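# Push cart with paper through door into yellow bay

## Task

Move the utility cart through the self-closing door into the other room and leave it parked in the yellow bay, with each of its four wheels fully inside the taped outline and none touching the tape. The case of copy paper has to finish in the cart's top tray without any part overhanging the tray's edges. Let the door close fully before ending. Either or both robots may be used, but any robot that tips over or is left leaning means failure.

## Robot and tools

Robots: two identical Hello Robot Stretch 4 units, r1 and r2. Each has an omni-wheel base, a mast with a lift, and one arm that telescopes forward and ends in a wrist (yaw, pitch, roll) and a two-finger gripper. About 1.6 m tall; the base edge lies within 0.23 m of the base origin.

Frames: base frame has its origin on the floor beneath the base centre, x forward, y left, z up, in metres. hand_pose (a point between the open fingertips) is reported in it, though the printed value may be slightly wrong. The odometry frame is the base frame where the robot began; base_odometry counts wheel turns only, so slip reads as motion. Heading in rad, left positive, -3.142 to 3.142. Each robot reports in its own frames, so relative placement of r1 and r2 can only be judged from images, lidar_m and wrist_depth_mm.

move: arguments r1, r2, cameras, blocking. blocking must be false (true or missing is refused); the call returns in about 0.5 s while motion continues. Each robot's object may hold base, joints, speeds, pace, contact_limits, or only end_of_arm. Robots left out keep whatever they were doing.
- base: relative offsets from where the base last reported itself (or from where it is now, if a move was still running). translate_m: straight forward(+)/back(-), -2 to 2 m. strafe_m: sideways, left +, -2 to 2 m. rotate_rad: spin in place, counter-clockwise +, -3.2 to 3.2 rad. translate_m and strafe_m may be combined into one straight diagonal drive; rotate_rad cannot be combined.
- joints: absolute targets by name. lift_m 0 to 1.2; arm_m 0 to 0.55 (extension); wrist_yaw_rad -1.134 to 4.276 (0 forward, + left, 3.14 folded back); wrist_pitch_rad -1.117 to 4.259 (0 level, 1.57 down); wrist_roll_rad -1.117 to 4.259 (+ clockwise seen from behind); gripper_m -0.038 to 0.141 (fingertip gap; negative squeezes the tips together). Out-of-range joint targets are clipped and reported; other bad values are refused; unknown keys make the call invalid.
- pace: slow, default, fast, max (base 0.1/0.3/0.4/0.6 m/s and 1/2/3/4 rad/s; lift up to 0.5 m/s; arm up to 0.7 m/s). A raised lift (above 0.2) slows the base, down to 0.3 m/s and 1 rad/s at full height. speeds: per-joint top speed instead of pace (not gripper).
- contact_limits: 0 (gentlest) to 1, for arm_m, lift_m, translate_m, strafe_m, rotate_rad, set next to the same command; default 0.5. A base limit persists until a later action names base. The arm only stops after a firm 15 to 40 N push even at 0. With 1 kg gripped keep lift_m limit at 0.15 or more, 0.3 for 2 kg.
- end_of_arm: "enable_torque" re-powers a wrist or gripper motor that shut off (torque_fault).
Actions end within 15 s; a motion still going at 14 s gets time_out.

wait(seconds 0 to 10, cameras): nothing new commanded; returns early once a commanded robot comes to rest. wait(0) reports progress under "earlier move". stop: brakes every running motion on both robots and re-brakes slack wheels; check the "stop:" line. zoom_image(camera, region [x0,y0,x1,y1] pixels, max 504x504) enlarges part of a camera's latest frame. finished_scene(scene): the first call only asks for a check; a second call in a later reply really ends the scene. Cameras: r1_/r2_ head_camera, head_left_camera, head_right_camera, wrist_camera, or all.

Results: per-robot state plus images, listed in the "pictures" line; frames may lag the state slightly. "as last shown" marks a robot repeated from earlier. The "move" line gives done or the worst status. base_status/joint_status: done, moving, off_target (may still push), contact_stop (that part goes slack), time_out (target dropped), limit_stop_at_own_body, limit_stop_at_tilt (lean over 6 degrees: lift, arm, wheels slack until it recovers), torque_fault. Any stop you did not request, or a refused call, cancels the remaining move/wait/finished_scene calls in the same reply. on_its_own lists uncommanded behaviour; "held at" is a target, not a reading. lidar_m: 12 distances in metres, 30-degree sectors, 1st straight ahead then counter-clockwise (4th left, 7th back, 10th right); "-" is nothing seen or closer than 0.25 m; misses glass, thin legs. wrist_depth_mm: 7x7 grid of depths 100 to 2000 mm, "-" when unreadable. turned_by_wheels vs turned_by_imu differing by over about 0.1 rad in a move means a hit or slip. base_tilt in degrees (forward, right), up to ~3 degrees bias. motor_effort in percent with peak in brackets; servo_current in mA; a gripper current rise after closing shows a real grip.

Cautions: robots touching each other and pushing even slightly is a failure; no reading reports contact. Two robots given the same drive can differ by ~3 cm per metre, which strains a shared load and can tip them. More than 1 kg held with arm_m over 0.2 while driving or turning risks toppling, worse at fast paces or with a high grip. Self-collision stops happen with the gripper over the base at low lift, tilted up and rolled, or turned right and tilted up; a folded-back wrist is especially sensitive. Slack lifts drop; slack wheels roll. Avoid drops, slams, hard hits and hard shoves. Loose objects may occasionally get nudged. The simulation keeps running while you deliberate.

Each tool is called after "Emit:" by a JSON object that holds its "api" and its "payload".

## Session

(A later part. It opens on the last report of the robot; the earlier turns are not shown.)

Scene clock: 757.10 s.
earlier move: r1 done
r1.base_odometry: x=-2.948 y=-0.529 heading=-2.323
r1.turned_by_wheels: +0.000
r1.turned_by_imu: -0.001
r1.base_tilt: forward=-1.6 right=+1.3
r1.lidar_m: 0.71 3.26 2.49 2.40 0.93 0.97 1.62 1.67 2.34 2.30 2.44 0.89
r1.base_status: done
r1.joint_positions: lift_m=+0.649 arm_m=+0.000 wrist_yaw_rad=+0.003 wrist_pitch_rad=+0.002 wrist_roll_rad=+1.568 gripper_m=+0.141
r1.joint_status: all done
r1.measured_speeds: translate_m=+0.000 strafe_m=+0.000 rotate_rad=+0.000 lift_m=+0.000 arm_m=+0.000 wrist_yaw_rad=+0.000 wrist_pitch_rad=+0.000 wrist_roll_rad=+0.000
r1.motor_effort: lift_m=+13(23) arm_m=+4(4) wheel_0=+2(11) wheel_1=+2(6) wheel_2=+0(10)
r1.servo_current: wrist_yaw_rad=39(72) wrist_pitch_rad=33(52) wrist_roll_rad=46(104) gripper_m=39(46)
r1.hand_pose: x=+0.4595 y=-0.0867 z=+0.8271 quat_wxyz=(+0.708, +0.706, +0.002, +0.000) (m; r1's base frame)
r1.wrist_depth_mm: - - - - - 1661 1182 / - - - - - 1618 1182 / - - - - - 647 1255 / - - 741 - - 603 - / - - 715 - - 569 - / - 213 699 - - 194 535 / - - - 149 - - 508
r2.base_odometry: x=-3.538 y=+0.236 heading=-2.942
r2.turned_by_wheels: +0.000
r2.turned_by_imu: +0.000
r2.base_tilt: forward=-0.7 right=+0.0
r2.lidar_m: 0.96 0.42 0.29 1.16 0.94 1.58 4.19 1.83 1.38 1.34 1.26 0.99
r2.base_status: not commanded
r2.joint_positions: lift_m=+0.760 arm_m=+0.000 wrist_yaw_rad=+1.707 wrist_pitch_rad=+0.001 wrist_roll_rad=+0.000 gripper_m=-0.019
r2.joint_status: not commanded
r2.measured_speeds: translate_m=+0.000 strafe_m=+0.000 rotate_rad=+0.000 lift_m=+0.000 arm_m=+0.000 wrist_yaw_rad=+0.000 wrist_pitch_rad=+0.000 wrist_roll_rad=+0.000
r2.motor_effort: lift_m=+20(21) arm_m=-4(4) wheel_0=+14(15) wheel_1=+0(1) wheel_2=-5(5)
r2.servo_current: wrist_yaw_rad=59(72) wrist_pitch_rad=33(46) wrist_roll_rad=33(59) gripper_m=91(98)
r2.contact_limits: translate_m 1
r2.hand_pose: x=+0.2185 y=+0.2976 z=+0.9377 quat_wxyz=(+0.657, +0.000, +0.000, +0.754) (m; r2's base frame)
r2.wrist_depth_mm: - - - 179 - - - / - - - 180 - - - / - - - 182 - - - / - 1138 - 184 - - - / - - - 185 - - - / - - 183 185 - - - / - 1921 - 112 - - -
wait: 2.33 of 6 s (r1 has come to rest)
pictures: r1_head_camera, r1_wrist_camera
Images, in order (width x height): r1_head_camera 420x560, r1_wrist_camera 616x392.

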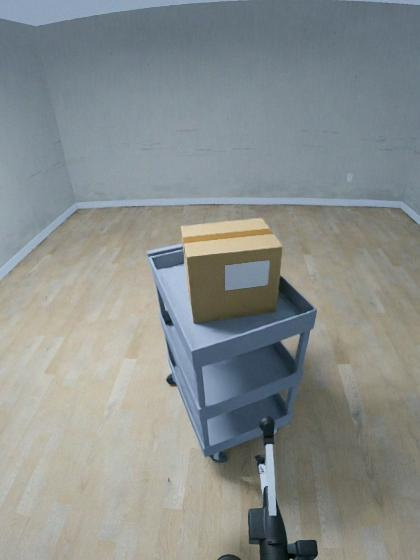

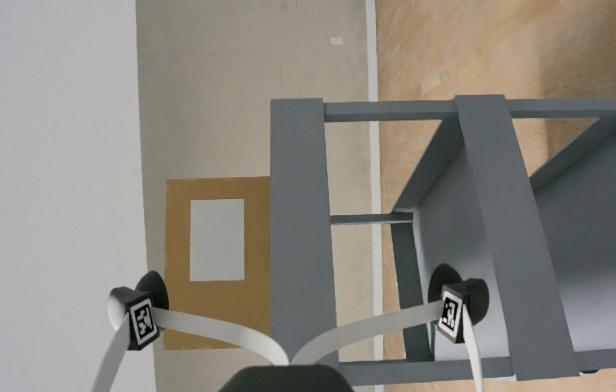

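Emit:
{"api": "move", "payload": {"blocking": false, "r1": {"base": {"translate_m": 0.36}, "pace": "default", "contact_limits": {"translate_m": 0.4}}, "cameras": []}}

Emit:
{"api": "wait", "payload": {"seconds": 5, "cameras": ["r1_head_camera", "r1_wrist_camera"]}}

Scene clock: 779.47 s.
move: r1 moving
r1.base_odometry: x=-2.969 y=-0.552 heading=-2.323
r1.turned_by_wheels: +0.000
r1.turned_by_imu: +0.000
r1.base_tilt: forward=-1.5 right=+1.3
r1.lidar_m: 0.69 1.34 2.48 2.40 0.96 1.01 1.64 1.71 2.38 2.30 2.43 0.84
r1.base_status: translate_m moving
r1.joint_positions: lift_m=+0.649 arm_m=+0.000 wrist_yaw_rad=+0.003 wrist_pitch_rad=+0.002 wrist_roll_rad=+1.568 gripper_m=+0.141
r1.joint_status: not commanded
r1.measured_speeds: translate_m=+0.122 strafe_m=+0.001 rotate_rad=+0.001 lift_m=+0.000 arm_m=+0.000 wrist_yaw_rad=+0.000 wrist_pitch_rad=+0.000 wrist_roll_rad=+0.000
r1.motor_effort: lift_m=+13(13) arm_m=+3(4) wheel_0=+6(9) wheel_1=+4(6) wheel_2=-7(9)
r1.servo_current: wrist_yaw_rad=52(72) wrist_pitch_rad=39(39) wrist_roll_rad=72(72) gripper_m=46(46)
r1.contact_limits: translate_m 0.4
r1.hand_pose: x=+0.4595 y=-0.0867 z=+0.8271 quat_wxyz=(+0.708, +0.706, +0.002, +0.000) (m; r1's base frame)
r1.wrist_depth_mm: - - - - - 1661 1182 / - - - - - 1618 1182 / - - - - - 621 1205 / - - 715 - - 585 - / - - 691 - - - 544 / - 213 683 - - 194 512 / - - - 149 - - 492
r2.base_odometry: x=-3.538 y=+0.236 heading=-2.942
r2.turned_by_wheels: +0.000
r2.turned_by_imu: +0.000
r2.base_tilt: forward=-0.7 right=+0.1
r2.lidar_m: 0.93 0.43 0.28 3.32 0.98 1.55 4.20 1.84 1.39 1.36 1.28 0.98
r2.base_status: not commanded
r2.joint_positions: lift_m=+0.760 arm_m=+0.000 wrist_yaw_rad=+1.707 wrist_pitch_rad=+0.001 wrist_roll_rad=+0.000 gripper_m=-0.019
r2.joint_status: not commanded
r2.measured_speeds: translate_m=+0.000 strafe_m=+0.000 rotate_rad=+0.000 lift_m=+0.000 arm_m=+0.000 wrist_yaw_rad=+0.000 wrist_pitch_rad=+0.000 wrist_roll_rad=+0.000
r2.motor_effort: lift_m=+20(21) arm_m=-4(5) wheel_0=+14(15) wheel_1=+0(1) wheel_2=-4(5)
r2.servo_current: wrist_yaw_rad=59(72) wrist_pitch_rad=39(39) wrist_roll_rad=52(52) gripper_m=91(91)
r2.contact_limits: translate_m 1
r2.hand_pose: x=+0.2185 y=+0.2976 z=+0.9377 quat_wxyz=(+0.657, +0.000, +0.000, +0.754) (m; r2's base frame)
r2.wrist_depth_mm: - - - 180 - - - / - - - 180 - - - / - - - 182 - - - / - 1138 1182 183 - - - / - - - 185 - - - / - - 185 184 - - - / - 1983 - 112 - - -
pictures: none
No camera images: "cameras" was empty.

Scene clock: 781.63 s.
earlier move: r1 done
r1.base_odometry: x=-3.194 y=-0.792 heading=-2.323
r1.turned_by_wheels: +0.000
r1.turned_by_imu: +0.000
r1.base_tilt: forward=-1.6 right=+1.3
r1.lidar_m: 0.36 0.37 2.46 2.40 1.15 1.20 1.96 2.07 2.40 2.33 2.44 0.47
r1.base_status: done
r1.joint_positions: lift_m=+0.649 arm_m=+0.000 wrist_yaw_rad=+0.003 wrist_pitch_rad=+0.002 wrist_roll_rad=+1.568 gripper_m=+0.141
r1.joint_status: not commanded
r1.measured_speeds: translate_m=+0.000 strafe_m=+0.000 rotate_rad=+0.000 lift_m=+0.000 arm_m=+0.000 wrist_yaw_rad=+0.000 wrist_pitch_rad=+0.000 wrist_roll_rad=+0.000
r1.motor_effort: lift_m=+13(13) arm_m=+4(4) wheel_0=+1(9) wheel_1=+1(8) wheel_2=+1(10)
r1.servo_current: wrist_yaw_rad=39(72) wrist_pitch_rad=46(46) wrist_roll_rad=52(72) gripper_m=46(52)
r1.contact_limits: translate_m 0.4
r1.hand_pose: x=+0.4595 y=-0.0867 z=+0.8271 quat_wxyz=(+0.708, +0.706, +0.002, +0.000) (m; r1's base frame)
r1.wrist_depth_mm: - - - 286 322 324 375 / - - - 266 - 1756 439 / - - 382 250 - 1983 - / 375 375 373 236 - - - / 368 366 364 223 - - - / 357 213 213 211 211 193 - / 351 347 202 149 204 - -
r2.base_odometry: x=-3.538 y=+0.236 heading=-2.942
r2.turned_by_wheels: +0.000
r2.turned_by_imu: +0.000
r2.base_tilt: forward=-0.7 right=+0.0
r2.lidar_m: 0.94 0.45 0.29 3.31 1.14 1.26 4.21 1.80 1.38 1.38 1.26 1.00
r2.base_status: not commanded
r2.joint_positions: lift_m=+0.760 arm_m=+0.000 wrist_yaw_rad=+1.707 wrist_pitch_rad=+0.001 wrist_roll_rad=+0.000 gripper_m=-0.019
r2.joint_status: not commanded
r2.measured_speeds: translate_m=+0.000 strafe_m=+0.000 rotate_rad=+0.000 lift_m=+0.000 arm_m=+0.000 wrist_yaw_rad=+0.000 wrist_pitch_rad=+0.000 wrist_roll_rad=+0.000
r2.motor_effort: lift_m=+20(21) arm_m=-4(5) wheel_0=+14(15) wheel_1=+0(1) wheel_2=-5(5)
r2.servo_current: wrist_yaw_rad=59(78) wrist_pitch_rad=39(46) wrist_roll_rad=52(59) gripper_m=85(98)
r2.contact_limits: translate_m 1
r2.hand_pose: x=+0.2185 y=+0.2976 z=+0.9377 quat_wxyz=(+0.657, +0.000, +0.000, +0.754) (m; r2's base frame)
r2.wrist_depth_mm: - - - 179 - - - / - - - 180 - - - / - - - 182 - - - / 1229 - - 183 - - - / - - - 186 - - - / - - 184 184 - - - / - 1983 - 112 - - -
wait: 2.17 of 5 s (r1 has come to rest)
pictures: r1_head_camera, r1_wrist_camera
Images, in order (width x height): r1_head_camera 420x560, r1_wrist_camera 616x392.

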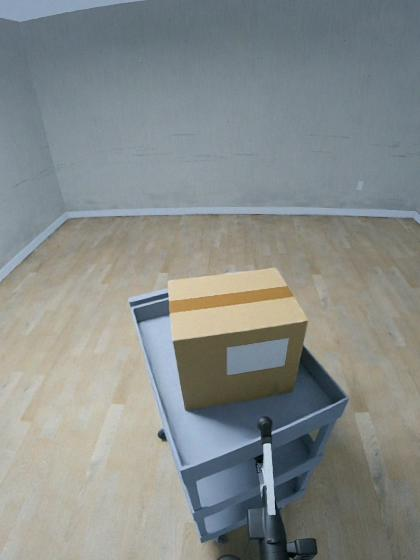

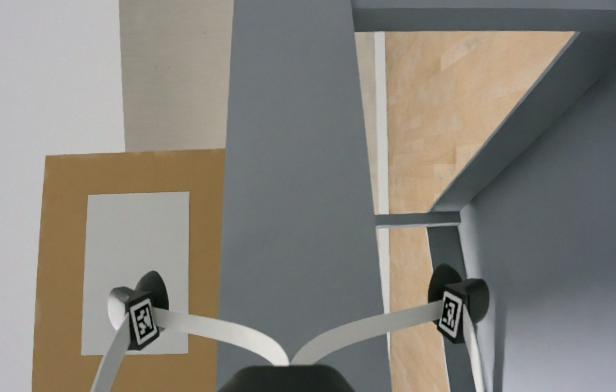

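Emit:
{"api": "move", "payload": {"blocking": false, "r1": {"base": {"translate_m": 0.045}, "pace": "slow", "contact_limits": {"translate_m": 0.3}}, "cameras": []}}

Emit:
{"api": "wait", "payload": {"seconds": 3, "cameras": ["r1_wrist_camera"]}}

Scene clock: 789.90 s.
move: r1 moving
r1.base_odometry: x=-3.202 y=-0.801 heading=-2.322
r1.turned_by_wheels: +0.000
r1.turned_by_imu: +0.000
r1.base_tilt: forward=-1.6 right=+1.3
r1.lidar_m: 0.31 0.35 2.48 2.39 1.15 1.20 1.98 2.07 2.39 2.32 2.45 0.45
r1.base_status: translate_m moving
r1.joint_positions: lift_m=+0.649 arm_m=+0.000 wrist_yaw_rad=+0.003 wrist_pitch_rad=+0.002 wrist_roll_rad=+1.568 gripper_m=+0.141
r1.joint_status: not commanded
r1.measured_speeds: translate_m=+0.048 strafe_m=+0.000 rotate_rad=+0.001 lift_m=+0.000 arm_m=+0.000 wrist_yaw_rad=+0.000 wrist_pitch_rad=+0.000 wrist_roll_rad=+0.000
r1.motor_effort: lift_m=+13(13) arm_m=+4(4) wheel_0=+5(7) wheel_1=+4(5) wheel_2=-6(6)
r1.servo_current: wrist_yaw_rad=52(52) wrist_pitch_rad=39(46) wrist_roll_rad=59(59) gripper_m=46(46)
r1.contact_limits: translate_m 0.3
r1.hand_pose: x=+0.4595 y=-0.0867 z=+0.8271 quat_wxyz=(+0.708, +0.706, +0.002, +0.000) (m; r1's base frame)
r1.wrist_depth_mm: - - - 272 - 1537 1182 / - - - 253 - 1708 452 / - - 373 238 - 1983 - / 366 364 362 227 - - - / 353 355 216 213 217 - - / 347 213 203 201 202 194 - / 338 338 336 163 - - -
r2.base_odometry: x=-3.538 y=+0.236 heading=-2.942
r2.turned_by_wheels: +0.000
r2.turned_by_imu: +0.000
r2.base_tilt: forward=-0.7 right=+0.0
r2.lidar_m: 0.94 0.46 0.28 3.33 1.14 1.26 4.19 1.82 1.40 1.37 1.29 0.99
r2.base_status: not commanded
r2.joint_positions: lift_m=+0.760 arm_m=+0.000 wrist_yaw_rad=+1.707 wrist_pitch_rad=+0.001 wrist_roll_rad=+0.000 gripper_m=-0.019
r2.joint_status: not commanded
r2.measured_speeds: translate_m=+0.000 strafe_m=+0.000 rotate_rad=+0.000 lift_m=+0.000 arm_m=+0.000 wrist_yaw_rad=+0.000 wrist_pitch_rad=+0.000 wrist_roll_rad=+0.000
r2.motor_effort: lift_m=+21(21) arm_m=-4(4) wheel_0=+14(15) wheel_1=+0(1) wheel_2=-4(5)
r2.servo_current: wrist_yaw_rad=65(72) wrist_pitch_rad=39(39) wrist_roll_rad=59(59) gripper_m=85(91)
r2.contact_limits: translate_m 1
r2.hand_pose: x=+0.2185 y=+0.2976 z=+0.9377 quat_wxyz=(+0.657, +0.000, +0.000, +0.754) (m; r2's base frame)
r2.wrist_depth_mm: - - - 179 - - - / - - - 181 - - - / - - - 182 - - - / 1229 - - 183 - - - / - - - 185 - - - / - - 185 183 - - - / - 1983 - 112 - - -
pictures: none
No camera images: "cameras" was empty.

Scene clock: 791.03 s.
earlier move: r1 done
r1.base_odometry: x=-3.224 y=-0.825 heading=-2.322
r1.turned_by_wheels: +0.000
r1.turned_by_imu: +0.000
r1.base_tilt: forward=-1.6 right=+1.2
r1.lidar_m: 0.31 0.32 2.47 2.37 1.21 1.22 2.01 2.13 2.42 2.32 2.46 0.42
r1.base_status: done
r1.joint_positions: lift_m=+0.649 arm_m=+0.000 wrist_yaw_rad=+0.001 wrist_pitch_rad=+0.002 wrist_roll_rad=+1.568 gripper_m=+0.141
r1.joint_status: not commanded
r1.measured_speeds: translate_m=+0.000 strafe_m=+0.000 rotate_rad=+0.000 lift_m=+0.000 arm_m=+0.000 wrist_yaw_rad=+0.000 wrist_pitch_rad=+0.000 wrist_roll_rad=+0.000
r1.motor_effort: lift_m=+13(13) arm_m=+4(4) wheel_0=+3(7) wheel_1=+4(5) wheel_2=-4(7)
r1.servo_current: wrist_yaw_rad=65(72) wrist_pitch_rad=46(46) wrist_roll_rad=33(78) gripper_m=46(52)
r1.contact_limits: translate_m 0.3
r1.hand_pose: x=+0.4593 y=-0.0872 z=+0.8271 quat_wxyz=(+0.708, +0.706, +0.001, +0.000) (m; r1's base frame)
r1.wrist_depth_mm: - - - 253 278 289 1078 / - - - 234 - 1661 1182 / - - 223 217 - 1863 445 / 340 342 208 203 209 - - / 329 332 192 190 193 - - / 320 211 180 180 180 195 - / 310 309 169 144 170 - -
r2.base_odometry: x=-3.538 y=+0.236 heading=-2.942
r2.turned_by_wheels: +0.000
r2.turned_by_imu: +0.000
r2.base_tilt: forward=-0.7 right=+0.1
r2.lidar_m: 0.95 0.45 0.28 3.31 1.17 1.30 4.22 1.85 1.41 1.36 1.27 0.98
r2.base_status: not commanded
r2.joint_positions: lift_m=+0.760 arm_m=+0.000 wrist_yaw_rad=+1.707 wrist_pitch_rad=+0.001 wrist_roll_rad=+0.000 gripper_m=-0.019
r2.joint_status: not commanded
r2.measured_speeds: translate_m=+0.000 strafe_m=+0.000 rotate_rad=+0.000 lift_m=+0.000 arm_m=+0.000 wrist_yaw_rad=+0.000 wrist_pitch_rad=+0.000 wrist_roll_rad=+0.000
r2.motor_effort: lift_m=+20(21) arm_m=-4(5) wheel_0=+15(15) wheel_1=+0(1) wheel_2=-4(5)
r2.servo_current: wrist_yaw_rad=52(72) wrist_pitch_rad=39(46) wrist_roll_rad=39(59) gripper_m=91(98)
r2.contact_limits: translate_m 1
r2.hand_pose: x=+0.2185 y=+0.2976 z=+0.9377 quat_wxyz=(+0.657, +0.000, +0.000, +0.754) (m; r2's base frame)
r2.wrist_depth_mm: 1308 - - 180 - - - / - - - 181 - - - / - - - 182 - - - / 1229 - - 183 - - - / - - - 185 - - - / - - 185 185 - - - / - 1983 - 112 - - -
wait: 1.13 of 3 s (r1 has come to rest)
pictures: r1_wrist_camera
Images, in order (width x height): r1_wrist_camera 616x392.

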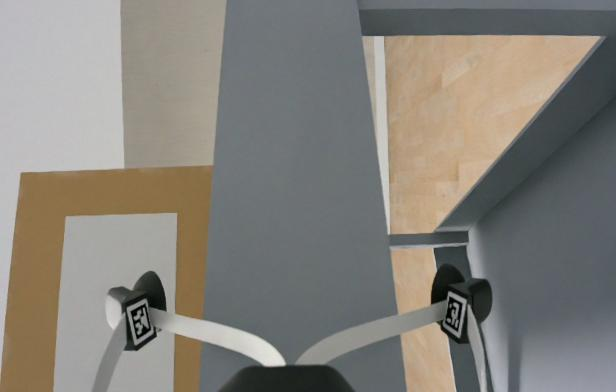

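Emit:
{"api": "move", "payload": {"blocking": false, "r1": {"base": {"translate_m": 0.012}, "pace": "slow", "contact_limits": {"translate_m": 0.3}}, "cameras": []}}

Emit:
{"api": "wait", "payload": {"seconds": 2, "cameras": []}}

Emit:
{"api": "move", "payload": {"blocking": false, "r1": {"joints": {"gripper_m": 0.045}}, "cameras": []}}

Emit:
{"api": "wait", "payload": {"seconds": 3, "cameras": ["r1_wrist_camera", "r1_head_camera"]}}

Scene clock: 800.43 s.
move: r1 moving
r1.base_odometry: x=-3.231 y=-0.832 heading=-2.323
r1.turned_by_wheels: +0.000
r1.turned_by_imu: -0.001
r1.base_tilt: forward=-1.6 right=+1.3
r1.lidar_m: 0.32 0.33 2.46 2.37 1.20 1.23 2.03 2.12 2.38 2.33 2.46 0.41
r1.base_status: translate_m moving
r1.joint_positions: lift_m=+0.649 arm_m=+0.000 wrist_yaw_rad=-0.002 wrist_pitch_rad=+0.002 wrist_roll_rad=+1.568 gripper_m=+0.141
r1.joint_status: not commanded
r1.measured_speeds: translate_m=+0.018 strafe_m=+0.000 rotate_rad=-0.001 lift_m=+0.000 arm_m=+0.000 wrist_yaw_rad=-0.006 wrist_pitch_rad=+0.000 wrist_roll_rad=+0.000
r1.motor_effort: lift_m=+13(13) arm_m=+4(4) wheel_0=+2(7) wheel_1=+3(6) wheel_2=-7(10)
r1.servo_current: wrist_yaw_rad=39(65) wrist_pitch_rad=39(52) wrist_roll_rad=59(65) gripper_m=39(52)
r1.contact_limits: translate_m 0.3
r1.hand_pose: x=+0.4591 y=-0.0881 z=+0.8271 quat_wxyz=(+0.708, +0.706, +0.000, -0.002) (m; r1's base frame)
r1.wrist_depth_mm: - - - 247 271 281 1060 / - - 235 228 - 1708 1182 / - - - 211 - 1756 449 / 332 334 202 196 203 - - / 322 324 187 185 189 - - / 314 205 175 174 175 187 - / 304 304 163 163 162 - -
r2.base_odometry: x=-3.538 y=+0.236 heading=-2.942
r2.turned_by_wheels: +0.000
r2.turned_by_imu: +0.000
r2.base_tilt: forward=-0.7 right=+0.0
r2.lidar_m: 0.96 0.43 0.29 3.31 1.17 1.28 4.21 1.84 1.39 1.34 1.29 0.98
r2.base_status: not commanded
r2.joint_positions: lift_m=+0.760 arm_m=+0.000 wrist_yaw_rad=+1.707 wrist_pitch_rad=+0.001 wrist_roll_rad=+0.000 gripper_m=-0.019
r2.joint_status: not commanded
r2.measured_speeds: translate_m=+0.000 strafe_m=+0.000 rotate_rad=+0.000 lift_m=+0.000 arm_m=+0.000 wrist_yaw_rad=+0.000 wrist_pitch_rad=+0.000 wrist_roll_rad=+0.000
r2.motor_effort: lift_m=+21(21) arm_m=-4(4) wheel_0=+14(15) wheel_1=+0(1) wheel_2=-4(5)
r2.servo_current: wrist_yaw_rad=46(78) wrist_pitch_rad=39(46) wrist_roll_rad=39(59) gripper_m=91(91)
r2.contact_limits: translate_m 1
r2.hand_pose: x=+0.2185 y=+0.2976 z=+0.9377 quat_wxyz=(+0.657, +0.000, +0.000, +0.754) (m; r2's base frame)
r2.wrist_depth_mm: - - - 179 - - - / - - - 180 - - - / - - - 182 - - - / 1229 - - 183 - - - / - - - 185 - - - / - - 185 185 - - - / - 1983 - 112 - - -
pictures: none
No camera images: "cameras" was empty.

Scene clock: 800.90 s.
earlier move: r1 done
r1.base_odometry: x=-3.232 y=-0.833 heading=-2.323
r1.turned_by_wheels: +0.000
r1.turned_by_imu: +0.000
r1.base_tilt: forward=-1.6 right=+1.3
r1.lidar_m: 0.31 0.33 2.44 2.40 1.16 1.23 2.06 2.09 2.38 2.33 2.47 0.41
r1.base_status: done
r1.joint_positions: lift_m=+0.649 arm_m=+0.000 wrist_yaw_rad=-0.003 wrist_pitch_rad=+0.002 wrist_roll_rad=+1.568 gripper_m=+0.141
r1.joint_status: not commanded
r1.measured_speeds: translate_m=+0.000 strafe_m=+0.000 rotate_rad=+0.000 lift_m=+0.000 arm_m=+0.000 wrist_yaw_rad=+0.000 wrist_pitch_rad=+0.000 wrist_roll_rad=+0.000
r1.motor_effort: lift_m=+13(13) arm_m=+4(4) wheel_0=+2(7) wheel_1=+3(6) wheel_2=-8(10)
r1.servo_current: wrist_yaw_rad=52(65) wrist_pitch_rad=52(52) wrist_roll_rad=39(65) gripper_m=39(52)
r1.contact_limits: translate_m 0.3
r1.hand_pose: x=+0.4590 y=-0.0883 z=+0.8271 quat_wxyz=(+0.708, +0.706, +0.000, -0.002) (m; r1's base frame)
r1.wrist_depth_mm: - - - 247 271 279 1078 / - - 235 227 - 1708 1182 / - - 216 210 - 1708 445 / 334 334 202 196 202 - - / 322 322 186 184 - - - / 312 204 175 173 173 188 - / 303 304 161 163 161 - -
r2.base_odometry: x=-3.538 y=+0.236 heading=-2.942
r2.turned_by_wheels: +0.000
r2.turned_by_imu: +0.000
r2.base_tilt: forward=-0.7 right=+0.1
r2.lidar_m: 0.95 0.45 0.30 3.33 1.20 1.25 4.21 1.83 1.42 1.36 1.28 1.00
r2.base_status: not commanded
r2.joint_positions: lift_m=+0.760 arm_m=+0.000 wrist_yaw_rad=+1.707 wrist_pitch_rad=+0.001 wrist_roll_rad=+0.000 gripper_m=-0.019
r2.joint_status: not commanded
r2.measured_speeds: translate_m=+0.000 strafe_m=+0.000 rotate_rad=+0.000 lift_m=+0.000 arm_m=+0.000 wrist_yaw_rad=+0.000 wrist_pitch_rad=+0.000 wrist_roll_rad=+0.000
r2.motor_effort: lift_m=+21(21) arm_m=-4(4) wheel_0=+15(15) wheel_1=+0(1) wheel_2=-5(5)
r2.servo_current: wrist_yaw_rad=46(78) wrist_pitch_rad=46(46) wrist_roll_rad=39(59) gripper_m=85(91)
r2.contact_limits: translate_m 1
r2.hand_pose: x=+0.2185 y=+0.2976 z=+0.9377 quat_wxyz=(+0.657, +0.000, +0.000, +0.754) (m; r2's base frame)
r2.wrist_depth_mm: - - - 180 - - - / - - - 181 - - - / - - - 182 - - - / 1255 - - 183 - - - / - - - 186 - - - / - - 184 185 - - - / - - - 112 - - -
wait: 0.47 of 2 s (r1 has come to rest)
pictures: none
No camera images: "cameras" was empty.

Scene clock: 801.40 s.
move: r1 moving
r1.base_odometry: x=-3.232 y=-0.833 heading=-2.323
r1.turned_by_wheels: +0.000
r1.turned_by_imu: +0.000
r1.base_tilt: forward=-1.6 right=+1.3
r1.lidar_m: 0.32 0.31 2.43 2.40 1.19 1.22 2.02 2.11 2.41 2.31 2.45 0.40
r1.base_status: not commanded
r1.joint_positions: lift_m=+0.649 arm_m=+0.000 wrist_yaw_rad=-0.003 wrist_pitch_rad=+0.002 wrist_roll_rad=+1.568 gripper_m=+0.130
r1.joint_status: gripper_m moving
r1.measured_speeds: translate_m=+0.000 strafe_m=+0.000 rotate_rad=+0.000 lift_m=+0.000 arm_m=+0.000 wrist_yaw_rad=+0.000 wrist_pitch_rad=+0.000 wrist_roll_rad=+0.000
r1.motor_effort: lift_m=+13(13) arm_m=+4(4) wheel_0=+2(3) wheel_1=+3(3) wheel_2=-8(8)
r1.servo_current: wrist_yaw_rad=39(72) wrist_pitch_rad=39(52) wrist_roll_rad=46(59) gripper_m=85(85)
r1.contact_limits: translate_m 0.3
r1.hand_pose: x=+0.4590 y=-0.0883 z=+0.8271 quat_wxyz=(+0.708, +0.706, +0.000, -0.002) (m; r1's base frame)
r1.wrist_depth_mm: - - - 247 270 279 1078 / - - 235 227 - 1708 1160 / - - 216 211 - 1756 449 / 334 336 202 196 202 1983 - / 320 322 186 184 - - - / 310 204 175 173 174 187 - / 303 304 161 163 161 - -
r2.base_odometry: x=-3.538 y=+0.236 heading=-2.942
r2.turned_by_wheels: +0.000
r2.turned_by_imu: +0.000
r2.base_tilt: forward=-0.7 right=+0.0
r2.lidar_m: 0.94 0.46 0.28 3.31 1.20 1.30 4.22 1.84 1.42 1.36 1.29 1.00
r2.base_status: not commanded
r2.joint_positions: lift_m=+0.760 arm_m=+0.000 wrist_yaw_rad=+1.707 wrist_pitch_rad=+0.001 wrist_roll_rad=+0.000 gripper_m=-0.019
r2.joint_status: not commanded
r2.measured_speeds: translate_m=+0.000 strafe_m=+0.000 rotate_rad=+0.000 lift_m=+0.000 arm_m=+0.000 wrist_yaw_rad=+0.000 wrist_pitch_rad=+0.000 wrist_roll_rad=+0.000
r2.motor_effort: lift_m=+21(21) arm_m=-4(4) wheel_0=+14(15) wheel_1=-1(1) wheel_2=-4(5)
r2.servo_current: wrist_yaw_rad=59(65) wrist_pitch_rad=39(46) wrist_roll_rad=52(59) gripper_m=85(91)
r2.contact_limits: translate_m 1
r2.hand_pose: x=+0.2185 y=+0.2976 z=+0.9377 quat_wxyz=(+0.657, +0.000, +0.000, +0.754) (m; r2's base frame)
r2.wrist_depth_mm: - - - 179 - - - / - - - 181 - - - / - - - 181 - - - / 1255 - - 183 - - - / - - - 185 - - - / - - 184 184 - - - / - 1983 - 112 - - -
pictures: none
No camera images: "cameras" was empty.

Scene clock: 802.83 s.
earlier move: r1 done
r1.base_odometry: x=-3.232 y=-0.833 heading=-2.323
r1.turned_by_wheels: +0.000
r1.turned_by_imu: +0.000
r1.base_tilt: forward=-1.6 right=+1.3
r1.lidar_m: 0.31 0.30 2.46 2.39 1.20 1.22 2.01 2.09 2.35 2.32 2.46 0.43
r1.base_status: not commanded
r1.joint_positions: lift_m=+0.649 arm_m=+0.000 wrist_yaw_rad=-0.003 wrist_pitch_rad=+0.003 wrist_roll_rad=+1.568 gripper_m=+0.046
r1.joint_status: all done
r1.measured_speeds: translate_m=+0.000 strafe_m=+0.000 rotate_rad=+0.000 lift_m=+0.000 arm_m=+0.000 wrist_yaw_rad=+0.000 wrist_pitch_rad=+0.000 wrist_roll_rad=+0.000
r1.motor_effort: lift_m=+13(14) arm_m=+4(4) wheel_0=-1(3) wheel_1=+1(3) wheel_2=-3(8)
r1.servo_current: wrist_yaw_rad=46(72) wrist_pitch_rad=46(52) wrist_roll_rad=52(59) gripper_m=72(150)
r1.contact_limits: translate_m 0.3
r1.hand_pose: x=+0.4590 y=-0.0883 z=+0.8267 quat_wxyz=(+0.708, +0.706, +0.000, -0.002) (m; r1's base frame)
r1.wrist_depth_mm: - - - 241 266 276 1078 / - - 229 226 - 1661 1182 / - - 213 207 - 1708 445 / 329 329 196 194 196 1983 - / 319 319 183 181 - - - / 309 309 172 171 175 - - / 301 297 161 163 158 143 -
r2.base_odometry: x=-3.538 y=+0.236 heading=-2.942
r2.turned_by_wheels: +0.000
r2.turned_by_imu: +0.000
r2.base_tilt: forward=-0.7 right=+0.0
r2.lidar_m: 0.95 0.44 0.28 3.32 1.18 1.27 4.17 1.86 1.39 1.36 1.28 0.99
r2.base_status: not commanded
r2.joint_positions: lift_m=+0.760 arm_m=+0.000 wrist_yaw_rad=+1.707 wrist_pitch_rad=+0.001 wrist_roll_rad=+0.000 gripper_m=-0.019
r2.joint_status: not commanded
r2.measured_speeds: translate_m=+0.000 strafe_m=+0.000 rotate_rad=+0.000 lift_m=+0.000 arm_m=+0.000 wrist_yaw_rad=+0.000 wrist_pitch_rad=+0.000 wrist_roll_rad=+0.000
r2.motor_effort: lift_m=+21(21) arm_m=-4(4) wheel_0=+15(15) wheel_1=+0(1) wheel_2=-4(5)
r2.servo_current: wrist_yaw_rad=65(78) wrist_pitch_rad=46(46) wrist_roll_rad=59(59) gripper_m=85(98)
r2.contact_limits: translate_m 1
r2.hand_pose: x=+0.2185 y=+0.2976 z=+0.9377 quat_wxyz=(+0.657, +0.000, +0.000, +0.754) (m; r2's base frame)
r2.wrist_depth_mm: - - - 179 - - - / - - - 180 - - - / - - - 182 - - - / 1255 - - 183 - - - / - - - 185 - - - / - - 185 184 - - - / - 1921 - 112 - - -
wait: 1.43 of 3 s (r1 has come to rest)
pictures: r1_head_camera, r1_wrist_camera
Images, in order (width x height): r1_head_camera 420x560, r1_wrist_camera 616x392.

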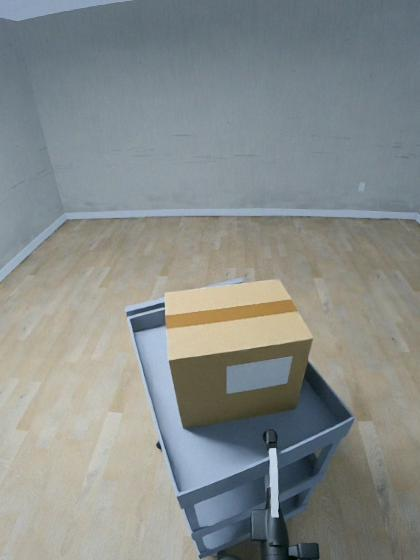

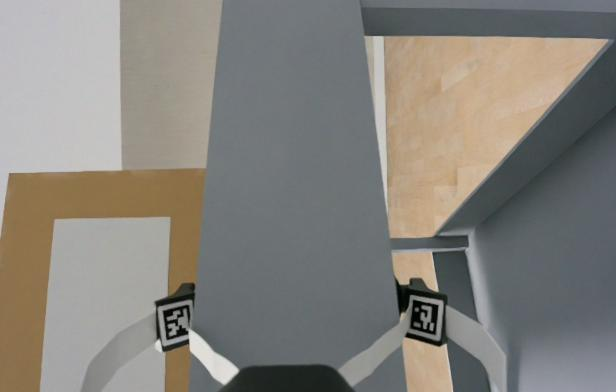

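Emit:
{"api": "move", "payload": {"blocking": false, "r1": {"base": {"translate_m": -1.1, "strafe_m": 0.18}, "pace": "slow", "contact_limits": {"translate_m": 0.6}}, "cameras": []}}

Emit:
{"api": "wait", "payload": {"seconds": 4, "cameras": ["r1_head_camera", "r1_wrist_camera"]}}

Scene clock: 847.80 s.
move: r1 moving
r1.base_odometry: x=-3.222 y=-0.826 heading=-2.323
r1.turned_by_wheels: -0.001
r1.turned_by_imu: -0.001
r1.base_tilt: forward=-1.6 right=+1.3
r1.lidar_m: 0.33 0.30 2.45 2.38 1.17 1.24 1.99 2.11 2.41 2.34 2.47 0.43
r1.base_status: translate_m moving; strafe_m moving
r1.joint_positions: lift_m=+0.649 arm_m=+0.000 wrist_yaw_rad=-0.003 wrist_pitch_rad=+0.004 wrist_roll_rad=+1.568 gripper_m=+0.046
r1.joint_status: not commanded
r1.measured_speeds: translate_m=-0.048 strafe_m=+0.009 rotate_rad=+0.003 lift_m=+0.000 arm_m=+0.000 wrist_yaw_rad=+0.000 wrist_pitch_rad=+0.009 wrist_roll_rad=+0.002
r1.motor_effort: lift_m=+14(14) arm_m=-3(4) wheel_0=-9(13) wheel_1=-4(6) wheel_2=+5(5)
r1.servo_current: wrist_yaw_rad=46(59) wrist_pitch_rad=33(52) wrist_roll_rad=46(65) gripper_m=72(78)
r1.contact_limits: translate_m 0.6
r1.hand_pose: x=+0.4591 y=-0.0883 z=+0.8263 quat_wxyz=(+0.708, +0.706, +0.000, -0.003) (m; r1's base frame)
r1.wrist_depth_mm: - - 260 252 281 283 294 / - - 240 233 - 1618 1098 / - - 222 216 - 1808 - / 338 338 208 202 - 1983 - / 327 327 191 190 190 - - / 317 317 178 179 181 - - / 306 159 169 171 167 148 -
r2.base_odometry: x=-3.538 y=+0.236 heading=-2.942
r2.turned_by_wheels: +0.000
r2.turned_by_imu: +0.000
r2.base_tilt: forward=-0.7 right=+0.1
r2.lidar_m: 0.93 0.44 0.29 3.30 1.16 1.29 4.20 1.81 1.39 1.36 1.29 0.99
r2.base_status: not commanded
r2.joint_positions: lift_m=+0.760 arm_m=+0.000 wrist_yaw_rad=+1.707 wrist_pitch_rad=+0.001 wrist_roll_rad=+0.000 gripper_m=-0.019
r2.joint_status: not commanded
r2.measured_speeds: translate_m=+0.000 strafe_m=+0.000 rotate_rad=+0.000 lift_m=+0.000 arm_m=+0.000 wrist_yaw_rad=+0.000 wrist_pitch_rad=+0.000 wrist_roll_rad=+0.000
r2.motor_effort: lift_m=+20(21) arm_m=-4(4) wheel_0=+14(15) wheel_1=+0(1) wheel_2=-4(5)
r2.servo_current: wrist_yaw_rad=59(65) wrist_pitch_rad=33(46) wrist_roll_rad=46(59) gripper_m=91(91)
r2.contact_limits: translate_m 1
r2.hand_pose: x=+0.2185 y=+0.2976 z=+0.9377 quat_wxyz=(+0.657, +0.000, +0.000, +0.754) (m; r2's base frame)
r2.wrist_depth_mm: 1336 - - 179 - - - / - - - 180 - - - / - - - 182 - - - / 1229 - - 184 - - - / - - - 185 - - - / - - 185 183 - - - / - 1983 - 112 - - -
pictures: none
No camera images: "cameras" was empty.

Scene clock: 851.80 s.
earlier move: r1 moving
r1.base_odometry: x=-2.915 y=-0.589 heading=-2.323
r1.turned_by_wheels: +0.000
r1.turned_by_imu: +0.000
r1.base_tilt: forward=-1.5 right=+1.3
r1.lidar_m: 0.39 0.46 2.42 2.35 0.91 0.90 1.69 1.69 2.42 2.38 2.50 0.41
r1.base_status: translate_m moving; strafe_m moving
r1.joint_positions: lift_m=+0.649 arm_m=+0.000 wrist_yaw_rad=+0.003 wrist_pitch_rad=+0.006 wrist_roll_rad=+1.568 gripper_m=+0.046
r1.joint_status: not commanded
r1.measured_speeds: translate_m=-0.098 strafe_m=+0.017 rotate_rad=+0.000 lift_m=+0.000 arm_m=+0.000 wrist_yaw_rad=+0.000 wrist_pitch_rad=+0.000 wrist_roll_rad=+0.000
r1.motor_effort: lift_m=+15(16) arm_m=-4(4) wheel_0=-9(13) wheel_1=-5(8) wheel_2=+6(16)
r1.servo_current: wrist_yaw_rad=65(78) wrist_pitch_rad=46(52) wrist_roll_rad=46(72) gripper_m=78(85)
r1.contact_limits: translate_m 0.6
r1.hand_pose: x=+0.4595 y=-0.0867 z=+0.8258 quat_wxyz=(+0.708, +0.706, +0.003, -0.001) (m; r1's base frame)
r1.wrist_depth_mm: - - 165 165 168 1921 - / 285 286 168 169 170 - - / 298 301 173 173 174 - - / 315 320 177 178 - - - / 336 338 182 182 - - - / 364 355 186 187 187 634 - / - 177 191 191 191 1537 -
r2.base_odometry: x=-3.538 y=+0.236 heading=-2.942
r2.turned_by_wheels: +0.000
r2.turned_by_imu: +0.001
r2.base_tilt: forward=-0.7 right=+0.1
r2.lidar_m: 0.93 0.46 0.30 3.32 0.91 1.31 4.22 1.82 1.39 1.37 1.31 0.98
r2.base_status: not commanded
r2.joint_positions: lift_m=+0.760 arm_m=+0.000 wrist_yaw_rad=+1.707 wrist_pitch_rad=+0.001 wrist_roll_rad=+0.000 gripper_m=-0.019
r2.joint_status: not commanded
r2.measured_speeds: translate_m=+0.000 strafe_m=+0.000 rotate_rad=+0.000 lift_m=+0.000 arm_m=+0.000 wrist_yaw_rad=+0.000 wrist_pitch_rad=+0.000 wrist_roll_rad=+0.000
r2.motor_effort: lift_m=+20(21) arm_m=-4(5) wheel_0=+14(15) wheel_1=-1(1) wheel_2=-4(5)
r2.servo_current: wrist_yaw_rad=65(72) wrist_pitch_rad=39(46) wrist_roll_rad=46(65) gripper_m=91(98)
r2.contact_limits: translate_m 1
r2.hand_pose: x=+0.2185 y=+0.2976 z=+0.9377 quat_wxyz=(+0.657, +0.000, +0.000, +0.754) (m; r2's base frame)
r2.wrist_depth_mm: - - - 180 - - - / - - - 180 - - - / - - - 182 - - - / 1430 1025 1118 183 - - - / - - - 185 - - - / - - 185 184 - - - / - 1576 - 112 - - -
wait: 4.00 s; no rest
pictures: r1_head_camera, r1_wrist_camera
Images, in order (width x height): r1_head_camera 420x560, r1_wrist_camera 616x392.

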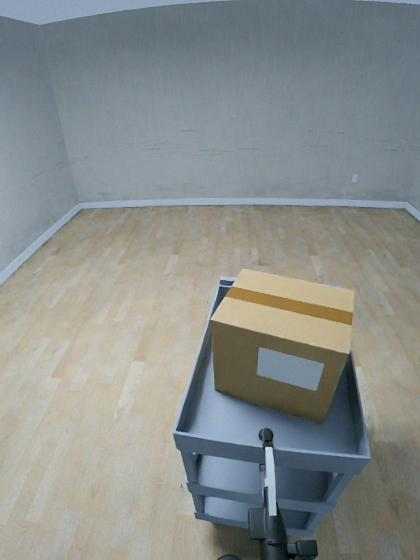

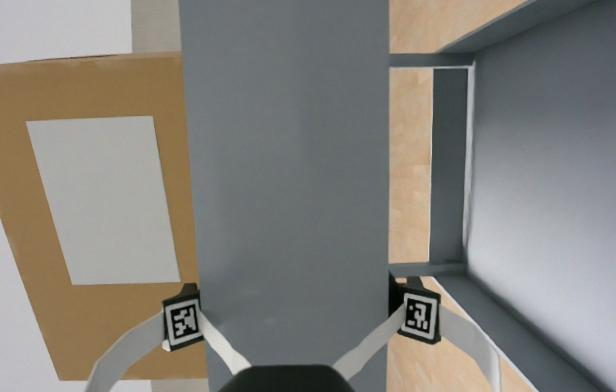

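Emit:
{"api": "wait", "payload": {"seconds": 8, "cameras": ["r1_head_camera", "r1_wrist_camera"]}}

Scene clock: 859.73 s.
earlier move: r1 done
r1.base_odometry: x=-2.349 y=-0.153 heading=-2.324
r1.turned_by_wheels: -0.001
r1.turned_by_imu: -0.005
r1.base_tilt: forward=-1.6 right=+1.3
r1.lidar_m: 0.44 3.13 0.72 0.47 0.50 0.62 3.91 1.03 1.37 2.43 0.33 0.32
r1.base_status: done
r1.joint_positions: lift_m=+0.649 arm_m=+0.000 wrist_yaw_rad=-0.009 wrist_pitch_rad=+0.006 wrist_roll_rad=+1.568 gripper_m=+0.046
r1.joint_status: not commanded
r1.measured_speeds: translate_m=+0.000 strafe_m=+0.000 rotate_rad=+0.000 lift_m=+0.000 arm_m=+0.000 wrist_yaw_rad=+0.000 wrist_pitch_rad=+0.000 wrist_roll_rad=+0.000
r1.motor_effort: lift_m=+15(16) arm_m=-4(4) wheel_0=-12(16) wheel_1=-5(8) wheel_2=-2(16)
r1.servo_current: wrist_yaw_rad=46(78) wrist_pitch_rad=39(59) wrist_roll_rad=65(72) gripper_m=72(85)
r1.contact_limits: translate_m 0.6
r1.hand_pose: x=+0.4586 y=-0.0899 z=+0.8258 quat_wxyz=(+0.708, +0.706, -0.001, -0.005) (m; r1's base frame)
r1.wrist_depth_mm: 219 - - - - - - / 253 - - - - - - / 312 314 - - 104 - - / - 410 117 119 119 535 508 / - - 144 145 147 1576 455 / - - 186 200 182 1499 439 / - - - 249 355 353 366
r2.base_odometry: x=-3.538 y=+0.236 heading=-2.942
r2.turned_by_wheels: +0.000
r2.turned_by_imu: +0.001
r2.base_tilt: forward=-0.7 right=+0.1
r2.lidar_m: 0.96 0.45 0.30 0.66 0.95 4.94 4.20 1.82 1.41 1.35 1.30 0.98
r2.base_status: not commanded
r2.joint_positions: lift_m=+0.760 arm_m=+0.000 wrist_yaw_rad=+1.707 wrist_pitch_rad=+0.001 wrist_roll_rad=+0.000 gripper_m=-0.019
r2.joint_status: not commanded
r2.measured_speeds: translate_m=+0.000 strafe_m=+0.000 rotate_rad=+0.000 lift_m=+0.000 arm_m=+0.000 wrist_yaw_rad=+0.000 wrist_pitch_rad=+0.000 wrist_roll_rad=+0.000
r2.motor_effort: lift_m=+20(21) arm_m=-4(5) wheel_0=+15(15) wheel_1=+0(1) wheel_2=-5(5)
r2.servo_current: wrist_yaw_rad=65(72) wrist_pitch_rad=46(46) wrist_roll_rad=39(65) gripper_m=85(98)
r2.contact_limits: translate_m 1
r2.hand_pose: x=+0.2185 y=+0.2976 z=+0.9377 quat_wxyz=(+0.657, +0.000, +0.000, +0.754) (m; r2's base frame)
r2.wrist_depth_mm: - - - 179 - - - / - - - 181 - - - / - - - 182 - - - / - - - 184 - - - / - - - 185 - - - / - - 185 184 - - - / - 1983 - 112 - - -
wait: 3.87 of 8 s (r1 has come to rest)
pictures: r1_head_camera, r1_wrist_camera
Images, in order (width x height): r1_head_camera 420x560, r1_wrist_camera 616x392.

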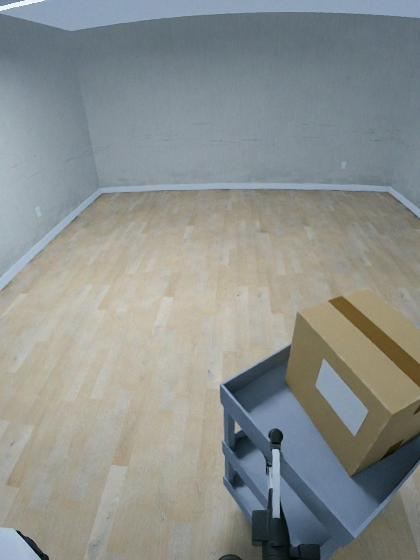

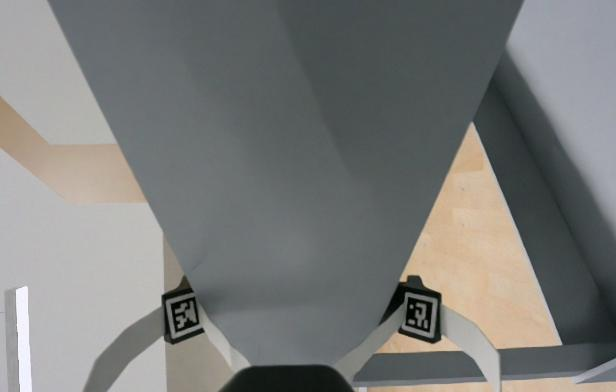

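Emit:
{"api": "wait", "payload": {"seconds": 0.5, "cameras": ["r1_head_camera", "r1_wrist_camera", "r1_head_right_camera"]}}

Scene clock: 865.63 s.
r1.base_odometry: x=-2.349 y=-0.153 heading=-2.324
r1.turned_by_wheels: +0.000
r1.turned_by_imu: +0.000
r1.base_tilt: forward=-1.6 right=+1.3
r1.lidar_m: 0.40 3.09 0.72 0.49 0.48 0.63 3.91 1.01 1.37 2.43 0.32 0.31
r1.base_status: done
r1.joint_positions: lift_m=+0.649 arm_m=+0.000 wrist_yaw_rad=-0.009 wrist_pitch_rad=+0.006 wrist_roll_rad=+1.568 gripper_m=+0.046
r1.joint_status: not commanded
r1.measured_speeds: translate_m=+0.000 strafe_m=+0.000 rotate_rad=+0.000 lift_m=+0.000 arm_m=+0.000 wrist_yaw_rad=+0.000 wrist_pitch_rad=+0.000 wrist_roll_rad=+0.000
r1.motor_effort: lift_m=+15(16) arm_m=-4(4) wheel_0=-12(16) wheel_1=-5(8) wheel_2=-2(16)
r1.servo_current: wrist_yaw_rad=59(78) wrist_pitch_rad=46(59) wrist_roll_rad=59(72) gripper_m=72(85)
r1.contact_limits: translate_m 0.6
r1.hand_pose: x=+0.4586 y=-0.0899 z=+0.8258 quat_wxyz=(+0.708, +0.706, -0.001, -0.005) (m; r1's base frame)
r1.wrist_depth_mm: 219 - - - - - - / 253 - - - - - - / 312 314 - - 104 - - / - 413 117 118 119 535 508 / - - 144 145 147 1618 459 / - - 187 200 182 1537 439 / - - - 249 351 353 366
r2.base_odometry: x=-3.538 y=+0.236 heading=-2.942
r2.turned_by_wheels: +0.000
r2.turned_by_imu: +0.000
r2.base_tilt: forward=-0.7 right=+0.1
r2.lidar_m: 0.95 0.46 0.28 0.66 0.96 4.93 4.21 1.82 1.40 1.37 1.25 1.00
r2.base_status: not commanded
r2.joint_positions: lift_m=+0.760 arm_m=+0.000 wrist_yaw_rad=+1.707 wrist_pitch_rad=+0.001 wrist_roll_rad=+0.000 gripper_m=-0.019
r2.joint_status: not commanded
r2.measured_speeds: translate_m=+0.000 strafe_m=+0.000 rotate_rad=+0.000 lift_m=+0.000 arm_m=+0.000 wrist_yaw_rad=+0.000 wrist_pitch_rad=+0.000 wrist_roll_rad=+0.000
r2.motor_effort: lift_m=+21(21) arm_m=-4(5) wheel_0=+14(15) wheel_1=+0(1) wheel_2=-4(5)
r2.servo_current: wrist_yaw_rad=46(72) wrist_pitch_rad=33(46) wrist_roll_rad=39(65) gripper_m=85(98)
r2.contact_limits: translate_m 1
r2.hand_pose: x=+0.2185 y=+0.2976 z=+0.9377 quat_wxyz=(+0.657, +0.000, +0.000, +0.754) (m; r2's base frame)
r2.wrist_depth_mm: - - - 180 - - - / - - - 180 - - - / - - - 182 - - - / - - - 183 - - - / - - - 185 - - - / - - 185 185 - - - / - 1983 - 112 - - -
wait: 0.50 s; at rest from the start
pictures: r1_head_camera, r1_head_right_camera, r1_wrist_camera
Images, in order (width x height): r1_head_camera 420x560, r1_head_right_camera 420x672, r1_wrist_camera 616x392.

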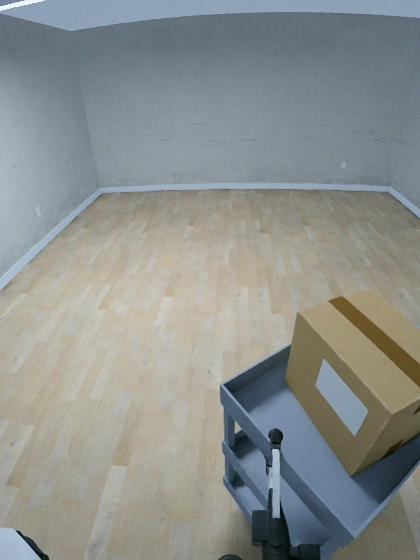

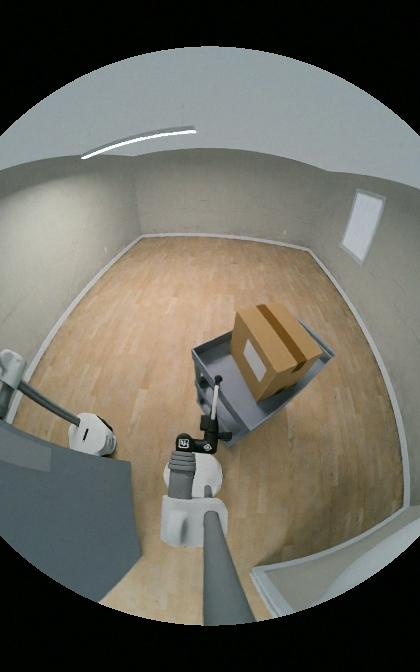

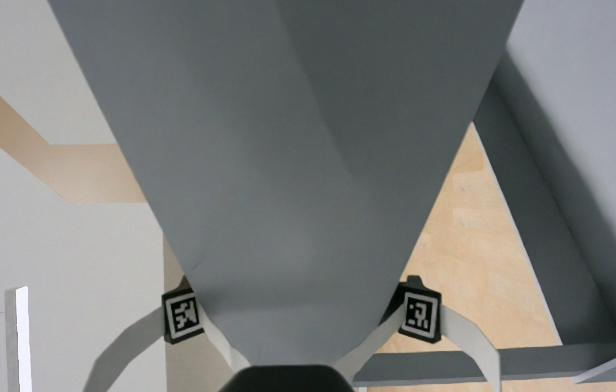

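Emit:
{"api": "move", "payload": {"blocking": false, "r1": {"base": {"translate_m": -0.166, "strafe_m": -0.272}, "pace": "slow", "contact_limits": {"translate_m": 0.6}}, "cameras": []}}

Emit:
{"api": "wait", "payload": {"seconds": 5, "cameras": ["r1_head_camera", "r1_wrist_camera"]}}

Scene clock: 1004.57 s.
move: r1 moving
r1.base_odometry: x=-2.352 y=-0.142 heading=-2.324
r1.turned_by_wheels: +0.000
r1.turned_by_imu: +0.000
r1.base_tilt: forward=-1.6 right=+1.2
r1.lidar_m: 0.44 3.11 0.69 0.50 0.51 0.61 3.90 1.01 1.35 2.43 0.34 0.32
r1.base_status: translate_m moving; strafe_m moving
r1.joint_positions: lift_m=+0.649 arm_m=+0.000 wrist_yaw_rad=-0.008 wrist_pitch_rad=+0.006 wrist_roll_rad=+1.568 gripper_m=+0.046
r1.joint_status: not commanded
r1.measured_speeds: translate_m=-0.025 strafe_m=-0.041 rotate_rad=+0.002 lift_m=+0.000 arm_m=+0.000 wrist_yaw_rad=+0.030 wrist_pitch_rad=+0.000 wrist_roll_rad=+0.000
r1.motor_effort: lift_m=+15(16) arm_m=-4(4) wheel_0=-1(11) wheel_1=-7(9) wheel_2=+4(4)
r1.servo_current: wrist_yaw_rad=33(65) wrist_pitch_rad=46(59) wrist_roll_rad=52(65) gripper_m=78(78)
r1.contact_limits: translate_m 0.6
r1.hand_pose: x=+0.4587 y=-0.0896 z=+0.8258 quat_wxyz=(+0.708, +0.706, -0.001, -0.005) (m; r1's base frame)
r1.wrist_depth_mm: 216 - - - - - - / 251 - - - - - - / 310 329 - - - - - / - 413 113 114 115 - 508 / - - 140 141 143 1618 459 / - - 182 185 183 1499 439 / - - - 245 355 355 366
r2.base_odometry: x=-3.538 y=+0.236 heading=-2.942
r2.turned_by_wheels: +0.000
r2.turned_by_imu: +0.000
r2.base_tilt: forward=-0.7 right=+0.1
r2.lidar_m: 0.96 0.46 0.30 0.67 0.97 4.95 4.22 1.83 1.39 1.37 1.32 0.97
r2.base_status: not commanded
r2.joint_positions: lift_m=+0.760 arm_m=+0.000 wrist_yaw_rad=+1.707 wrist_pitch_rad=+0.001 wrist_roll_rad=+0.000 gripper_m=-0.019
r2.joint_status: not commanded
r2.measured_speeds: translate_m=+0.000 strafe_m=+0.000 rotate_rad=+0.000 lift_m=+0.000 arm_m=+0.000 wrist_yaw_rad=+0.000 wrist_pitch_rad=+0.000 wrist_roll_rad=+0.000
r2.motor_effort: lift_m=+20(21) arm_m=-4(4) wheel_0=+14(14) wheel_1=+0(1) wheel_2=-4(4)
r2.servo_current: wrist_yaw_rad=52(78) wrist_pitch_rad=39(39) wrist_roll_rad=46(52) gripper_m=85(91)
r2.contact_limits: translate_m 1
r2.hand_pose: x=+0.2185 y=+0.2976 z=+0.9377 quat_wxyz=(+0.657, +0.000, +0.000, +0.754) (m; r2's base frame)
r2.wrist_depth_mm: - - - 179 - - - / - - - 181 - - - / - - - 182 - - - / - - - 183 - - - / - - - 185 - - - / - - 184 185 - - - / - 1921 - 112 - - -
pictures: none
No camera images: "cameras" was empty.

Scene clock: 1008.53 s.
earlier move: r1 done
r1.base_odometry: x=-2.434 y=+0.154 heading=-2.323
r1.turned_by_wheels: +0.001
r1.turned_by_imu: +0.001
r1.base_tilt: forward=-1.6 right=+1.2
r1.lidar_m: 0.38 3.48 0.98 0.71 0.72 0.91 0.83 0.76 1.12 2.17 2.29 0.37
r1.base_status: done
r1.joint_positions: lift_m=+0.649 arm_m=+0.000 wrist_yaw_rad=+0.008 wrist_pitch_rad=+0.006 wrist_roll_rad=+1.568 gripper_m=+0.046
r1.joint_status: not commanded
r1.measured_speeds: translate_m=+0.000 strafe_m=+0.000 rotate_rad=+0.000 lift_m=+0.000 arm_m=+0.000 wrist_yaw_rad=+0.000 wrist_pitch_rad=+0.000 wrist_roll_rad=+0.000
r1.motor_effort: lift_m=+16(16) arm_m=+4(4) wheel_0=+8(15) wheel_1=+0(9) wheel_2=+2(12)
r1.servo_current: wrist_yaw_rad=59(78) wrist_pitch_rad=46(59) wrist_roll_rad=52(72) gripper_m=59(78)
r1.contact_limits: translate_m 0.6
r1.hand_pose: x=+0.4599 y=-0.0852 z=+0.8258 quat_wxyz=(+0.708, +0.706, +0.005, +0.001) (m; r1's base frame)
r1.wrist_depth_mm: 220 104 - - 105 - - / 243 238 112 113 114 - - / 278 278 123 - 125 - - / 322 324 138 137 139 647 - / 415 389 152 153 156 1863 530 / - - 176 174 178 1499 462 / - - 204 194 191 1537 -
r2.base_odometry: x=-3.538 y=+0.236 heading=-2.942
r2.turned_by_wheels: +0.000
r2.turned_by_imu: +0.001
r2.base_tilt: forward=-0.7 right=+0.0
r2.lidar_m: 0.93 0.46 0.29 0.97 1.15 4.96 4.22 1.82 1.40 1.37 1.30 0.99
r2.base_status: not commanded
r2.joint_positions: lift_m=+0.760 arm_m=+0.000 wrist_yaw_rad=+1.707 wrist_pitch_rad=+0.001 wrist_roll_rad=+0.000 gripper_m=-0.019
r2.joint_status: not commanded
r2.measured_speeds: translate_m=+0.000 strafe_m=+0.000 rotate_rad=+0.000 lift_m=+0.000 arm_m=+0.000 wrist_yaw_rad=+0.000 wrist_pitch_rad=+0.000 wrist_roll_rad=+0.000
r2.motor_effort: lift_m=+20(21) arm_m=-4(5) wheel_0=+14(15) wheel_1=+0(1) wheel_2=-4(5)
r2.servo_current: wrist_yaw_rad=65(78) wrist_pitch_rad=46(46) wrist_roll_rad=39(65) gripper_m=85(98)
r2.contact_limits: translate_m 1
r2.hand_pose: x=+0.2185 y=+0.2976 z=+0.9377 quat_wxyz=(+0.657, +0.000, +0.000, +0.754) (m; r2's base frame)
r2.wrist_depth_mm: - - - 179 - - - / - - - 180 - - - / - - - 182 - - - / - - - 183 - - - / - - - 186 - - - / - - 185 185 - - - / - 1921 - 112 - - -
wait: 3.97 of 5 s (r1 has come to rest)
pictures: r1_head_camera, r1_wrist_camera
Images, in order (width x height): r1_head_camera 420x560, r1_wrist_camera 616x392.

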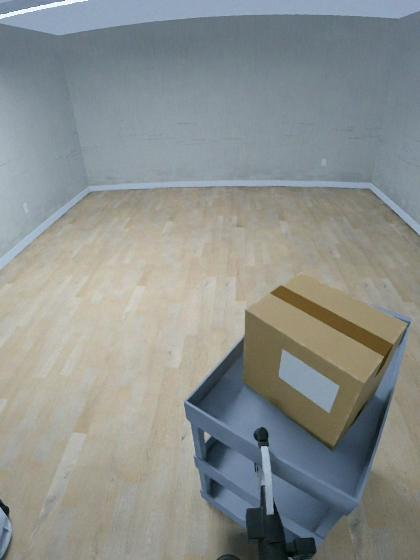

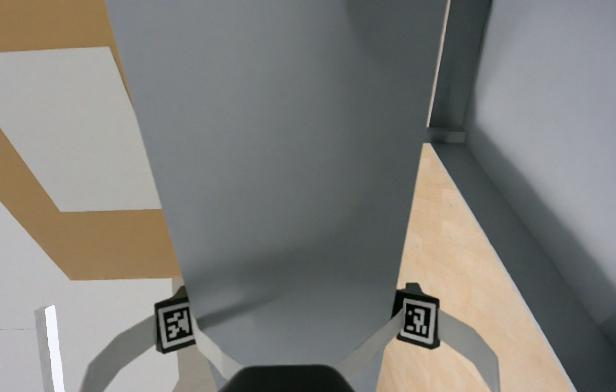

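Emit:
{"api": "move", "payload": {"blocking": false, "cameras": ["r1_head_camera", "r1_wrist_camera", "r2_head_camera", "r1_head_right_camera"]}}

Scene clock: 1036.57 s.
r1.base_odometry: x=-2.434 y=+0.154 heading=-2.323
r1.turned_by_wheels: +0.000
r1.turned_by_imu: +0.000
r1.base_tilt: forward=-1.6 right=+1.3
r1.lidar_m: 0.40 3.47 0.96 0.72 0.73 0.92 0.79 0.75 1.15 2.17 2.27 0.35
r1.base_status: done
r1.joint_positions: lift_m=+0.649 arm_m=+0.000 wrist_yaw_rad=+0.008 wrist_pitch_rad=+0.006 wrist_roll_rad=+1.568 gripper_m=+0.046
r1.joint_status: not commanded
r1.measured_speeds: translate_m=+0.000 strafe_m=+0.000 rotate_rad=+0.000 lift_m=+0.000 arm_m=+0.000 wrist_yaw_rad=+0.000 wrist_pitch_rad=+0.000 wrist_roll_rad=+0.000
r1.motor_effort: lift_m=+15(16) arm_m=+4(4) wheel_0=+8(15) wheel_1=+0(9) wheel_2=+2(12)
r1.servo_current: wrist_yaw_rad=59(78) wrist_pitch_rad=46(59) wrist_roll_rad=46(72) gripper_m=65(78)
r1.contact_limits: translate_m 0.6
r1.hand_pose: x=+0.4599 y=-0.0852 z=+0.8258 quat_wxyz=(+0.708, +0.706, +0.005, +0.001) (m; r1's base frame)
r1.wrist_depth_mm: 220 104 - - 105 - - / 243 239 112 113 114 - - / 278 278 122 - 125 - - / 320 324 138 137 139 647 - / 415 387 152 153 155 1863 535 / - - 176 175 178 1499 462 / - - 204 194 191 1499 -
r2.base_odometry: x=-3.538 y=+0.236 heading=-2.942
r2.turned_by_wheels: +0.000
r2.turned_by_imu: +0.000
r2.base_tilt: forward=-0.7 right=+0.1
r2.lidar_m: 0.96 0.45 0.28 0.98 1.14 4.95 4.22 1.82 1.40 1.35 1.29 0.99
r2.base_status: not commanded
r2.joint_positions: lift_m=+0.760 arm_m=+0.000 wrist_yaw_rad=+1.707 wrist_pitch_rad=+0.001 wrist_roll_rad=+0.000 gripper_m=-0.019
r2.joint_status: not commanded
r2.measured_speeds: translate_m=+0.000 strafe_m=+0.000 rotate_rad=+0.000 lift_m=+0.000 arm_m=+0.000 wrist_yaw_rad=+0.000 wrist_pitch_rad=+0.000 wrist_roll_rad=+0.000
r2.motor_effort: lift_m=+20(21) arm_m=-4(5) wheel_0=+14(15) wheel_1=+0(1) wheel_2=-4(5)
r2.servo_current: wrist_yaw_rad=65(78) wrist_pitch_rad=39(46) wrist_roll_rad=59(65) gripper_m=91(98)
r2.contact_limits: translate_m 1
r2.hand_pose: x=+0.2185 y=+0.2976 z=+0.9377 quat_wxyz=(+0.657, +0.000, +0.000, +0.754) (m; r2's base frame)
r2.wrist_depth_mm: - - - 180 - - - / - - - 180 - - - / - - - 182 - - - / - - - 183 - - - / - - - 185 - - - / - - 185 185 - - - / - - - 112 - - -
pictures: r1_head_camera, r1_head_right_camera, r1_wrist_camera, r2_head_camera
Images, in order (width x height): r1_head_camera 420x560, r1_head_right_camera 420x672, r1_wrist_camera 616x392, r2_head_camera 420x560.

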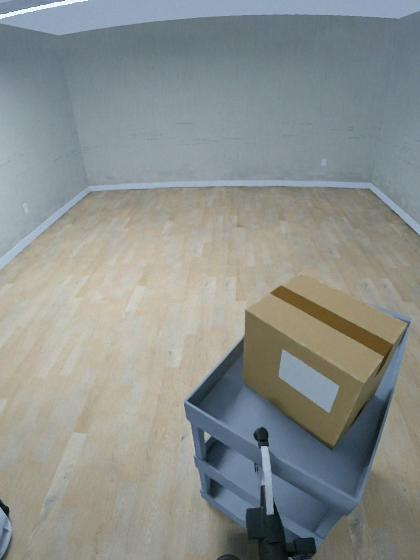

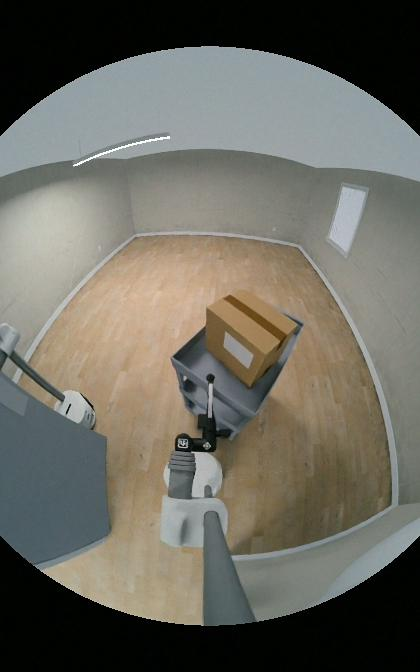

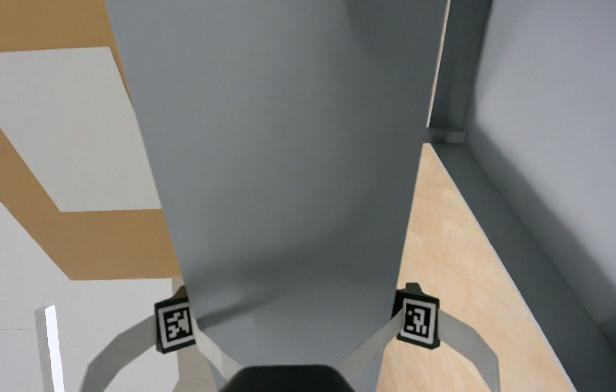

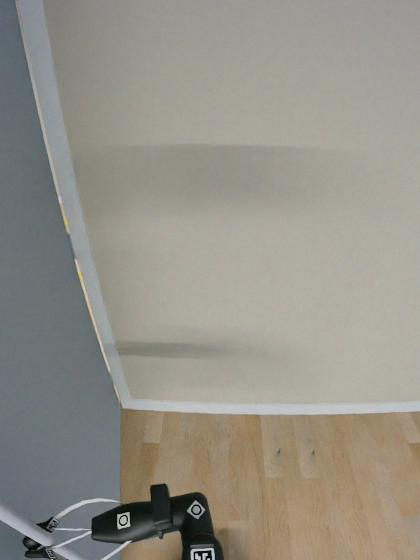

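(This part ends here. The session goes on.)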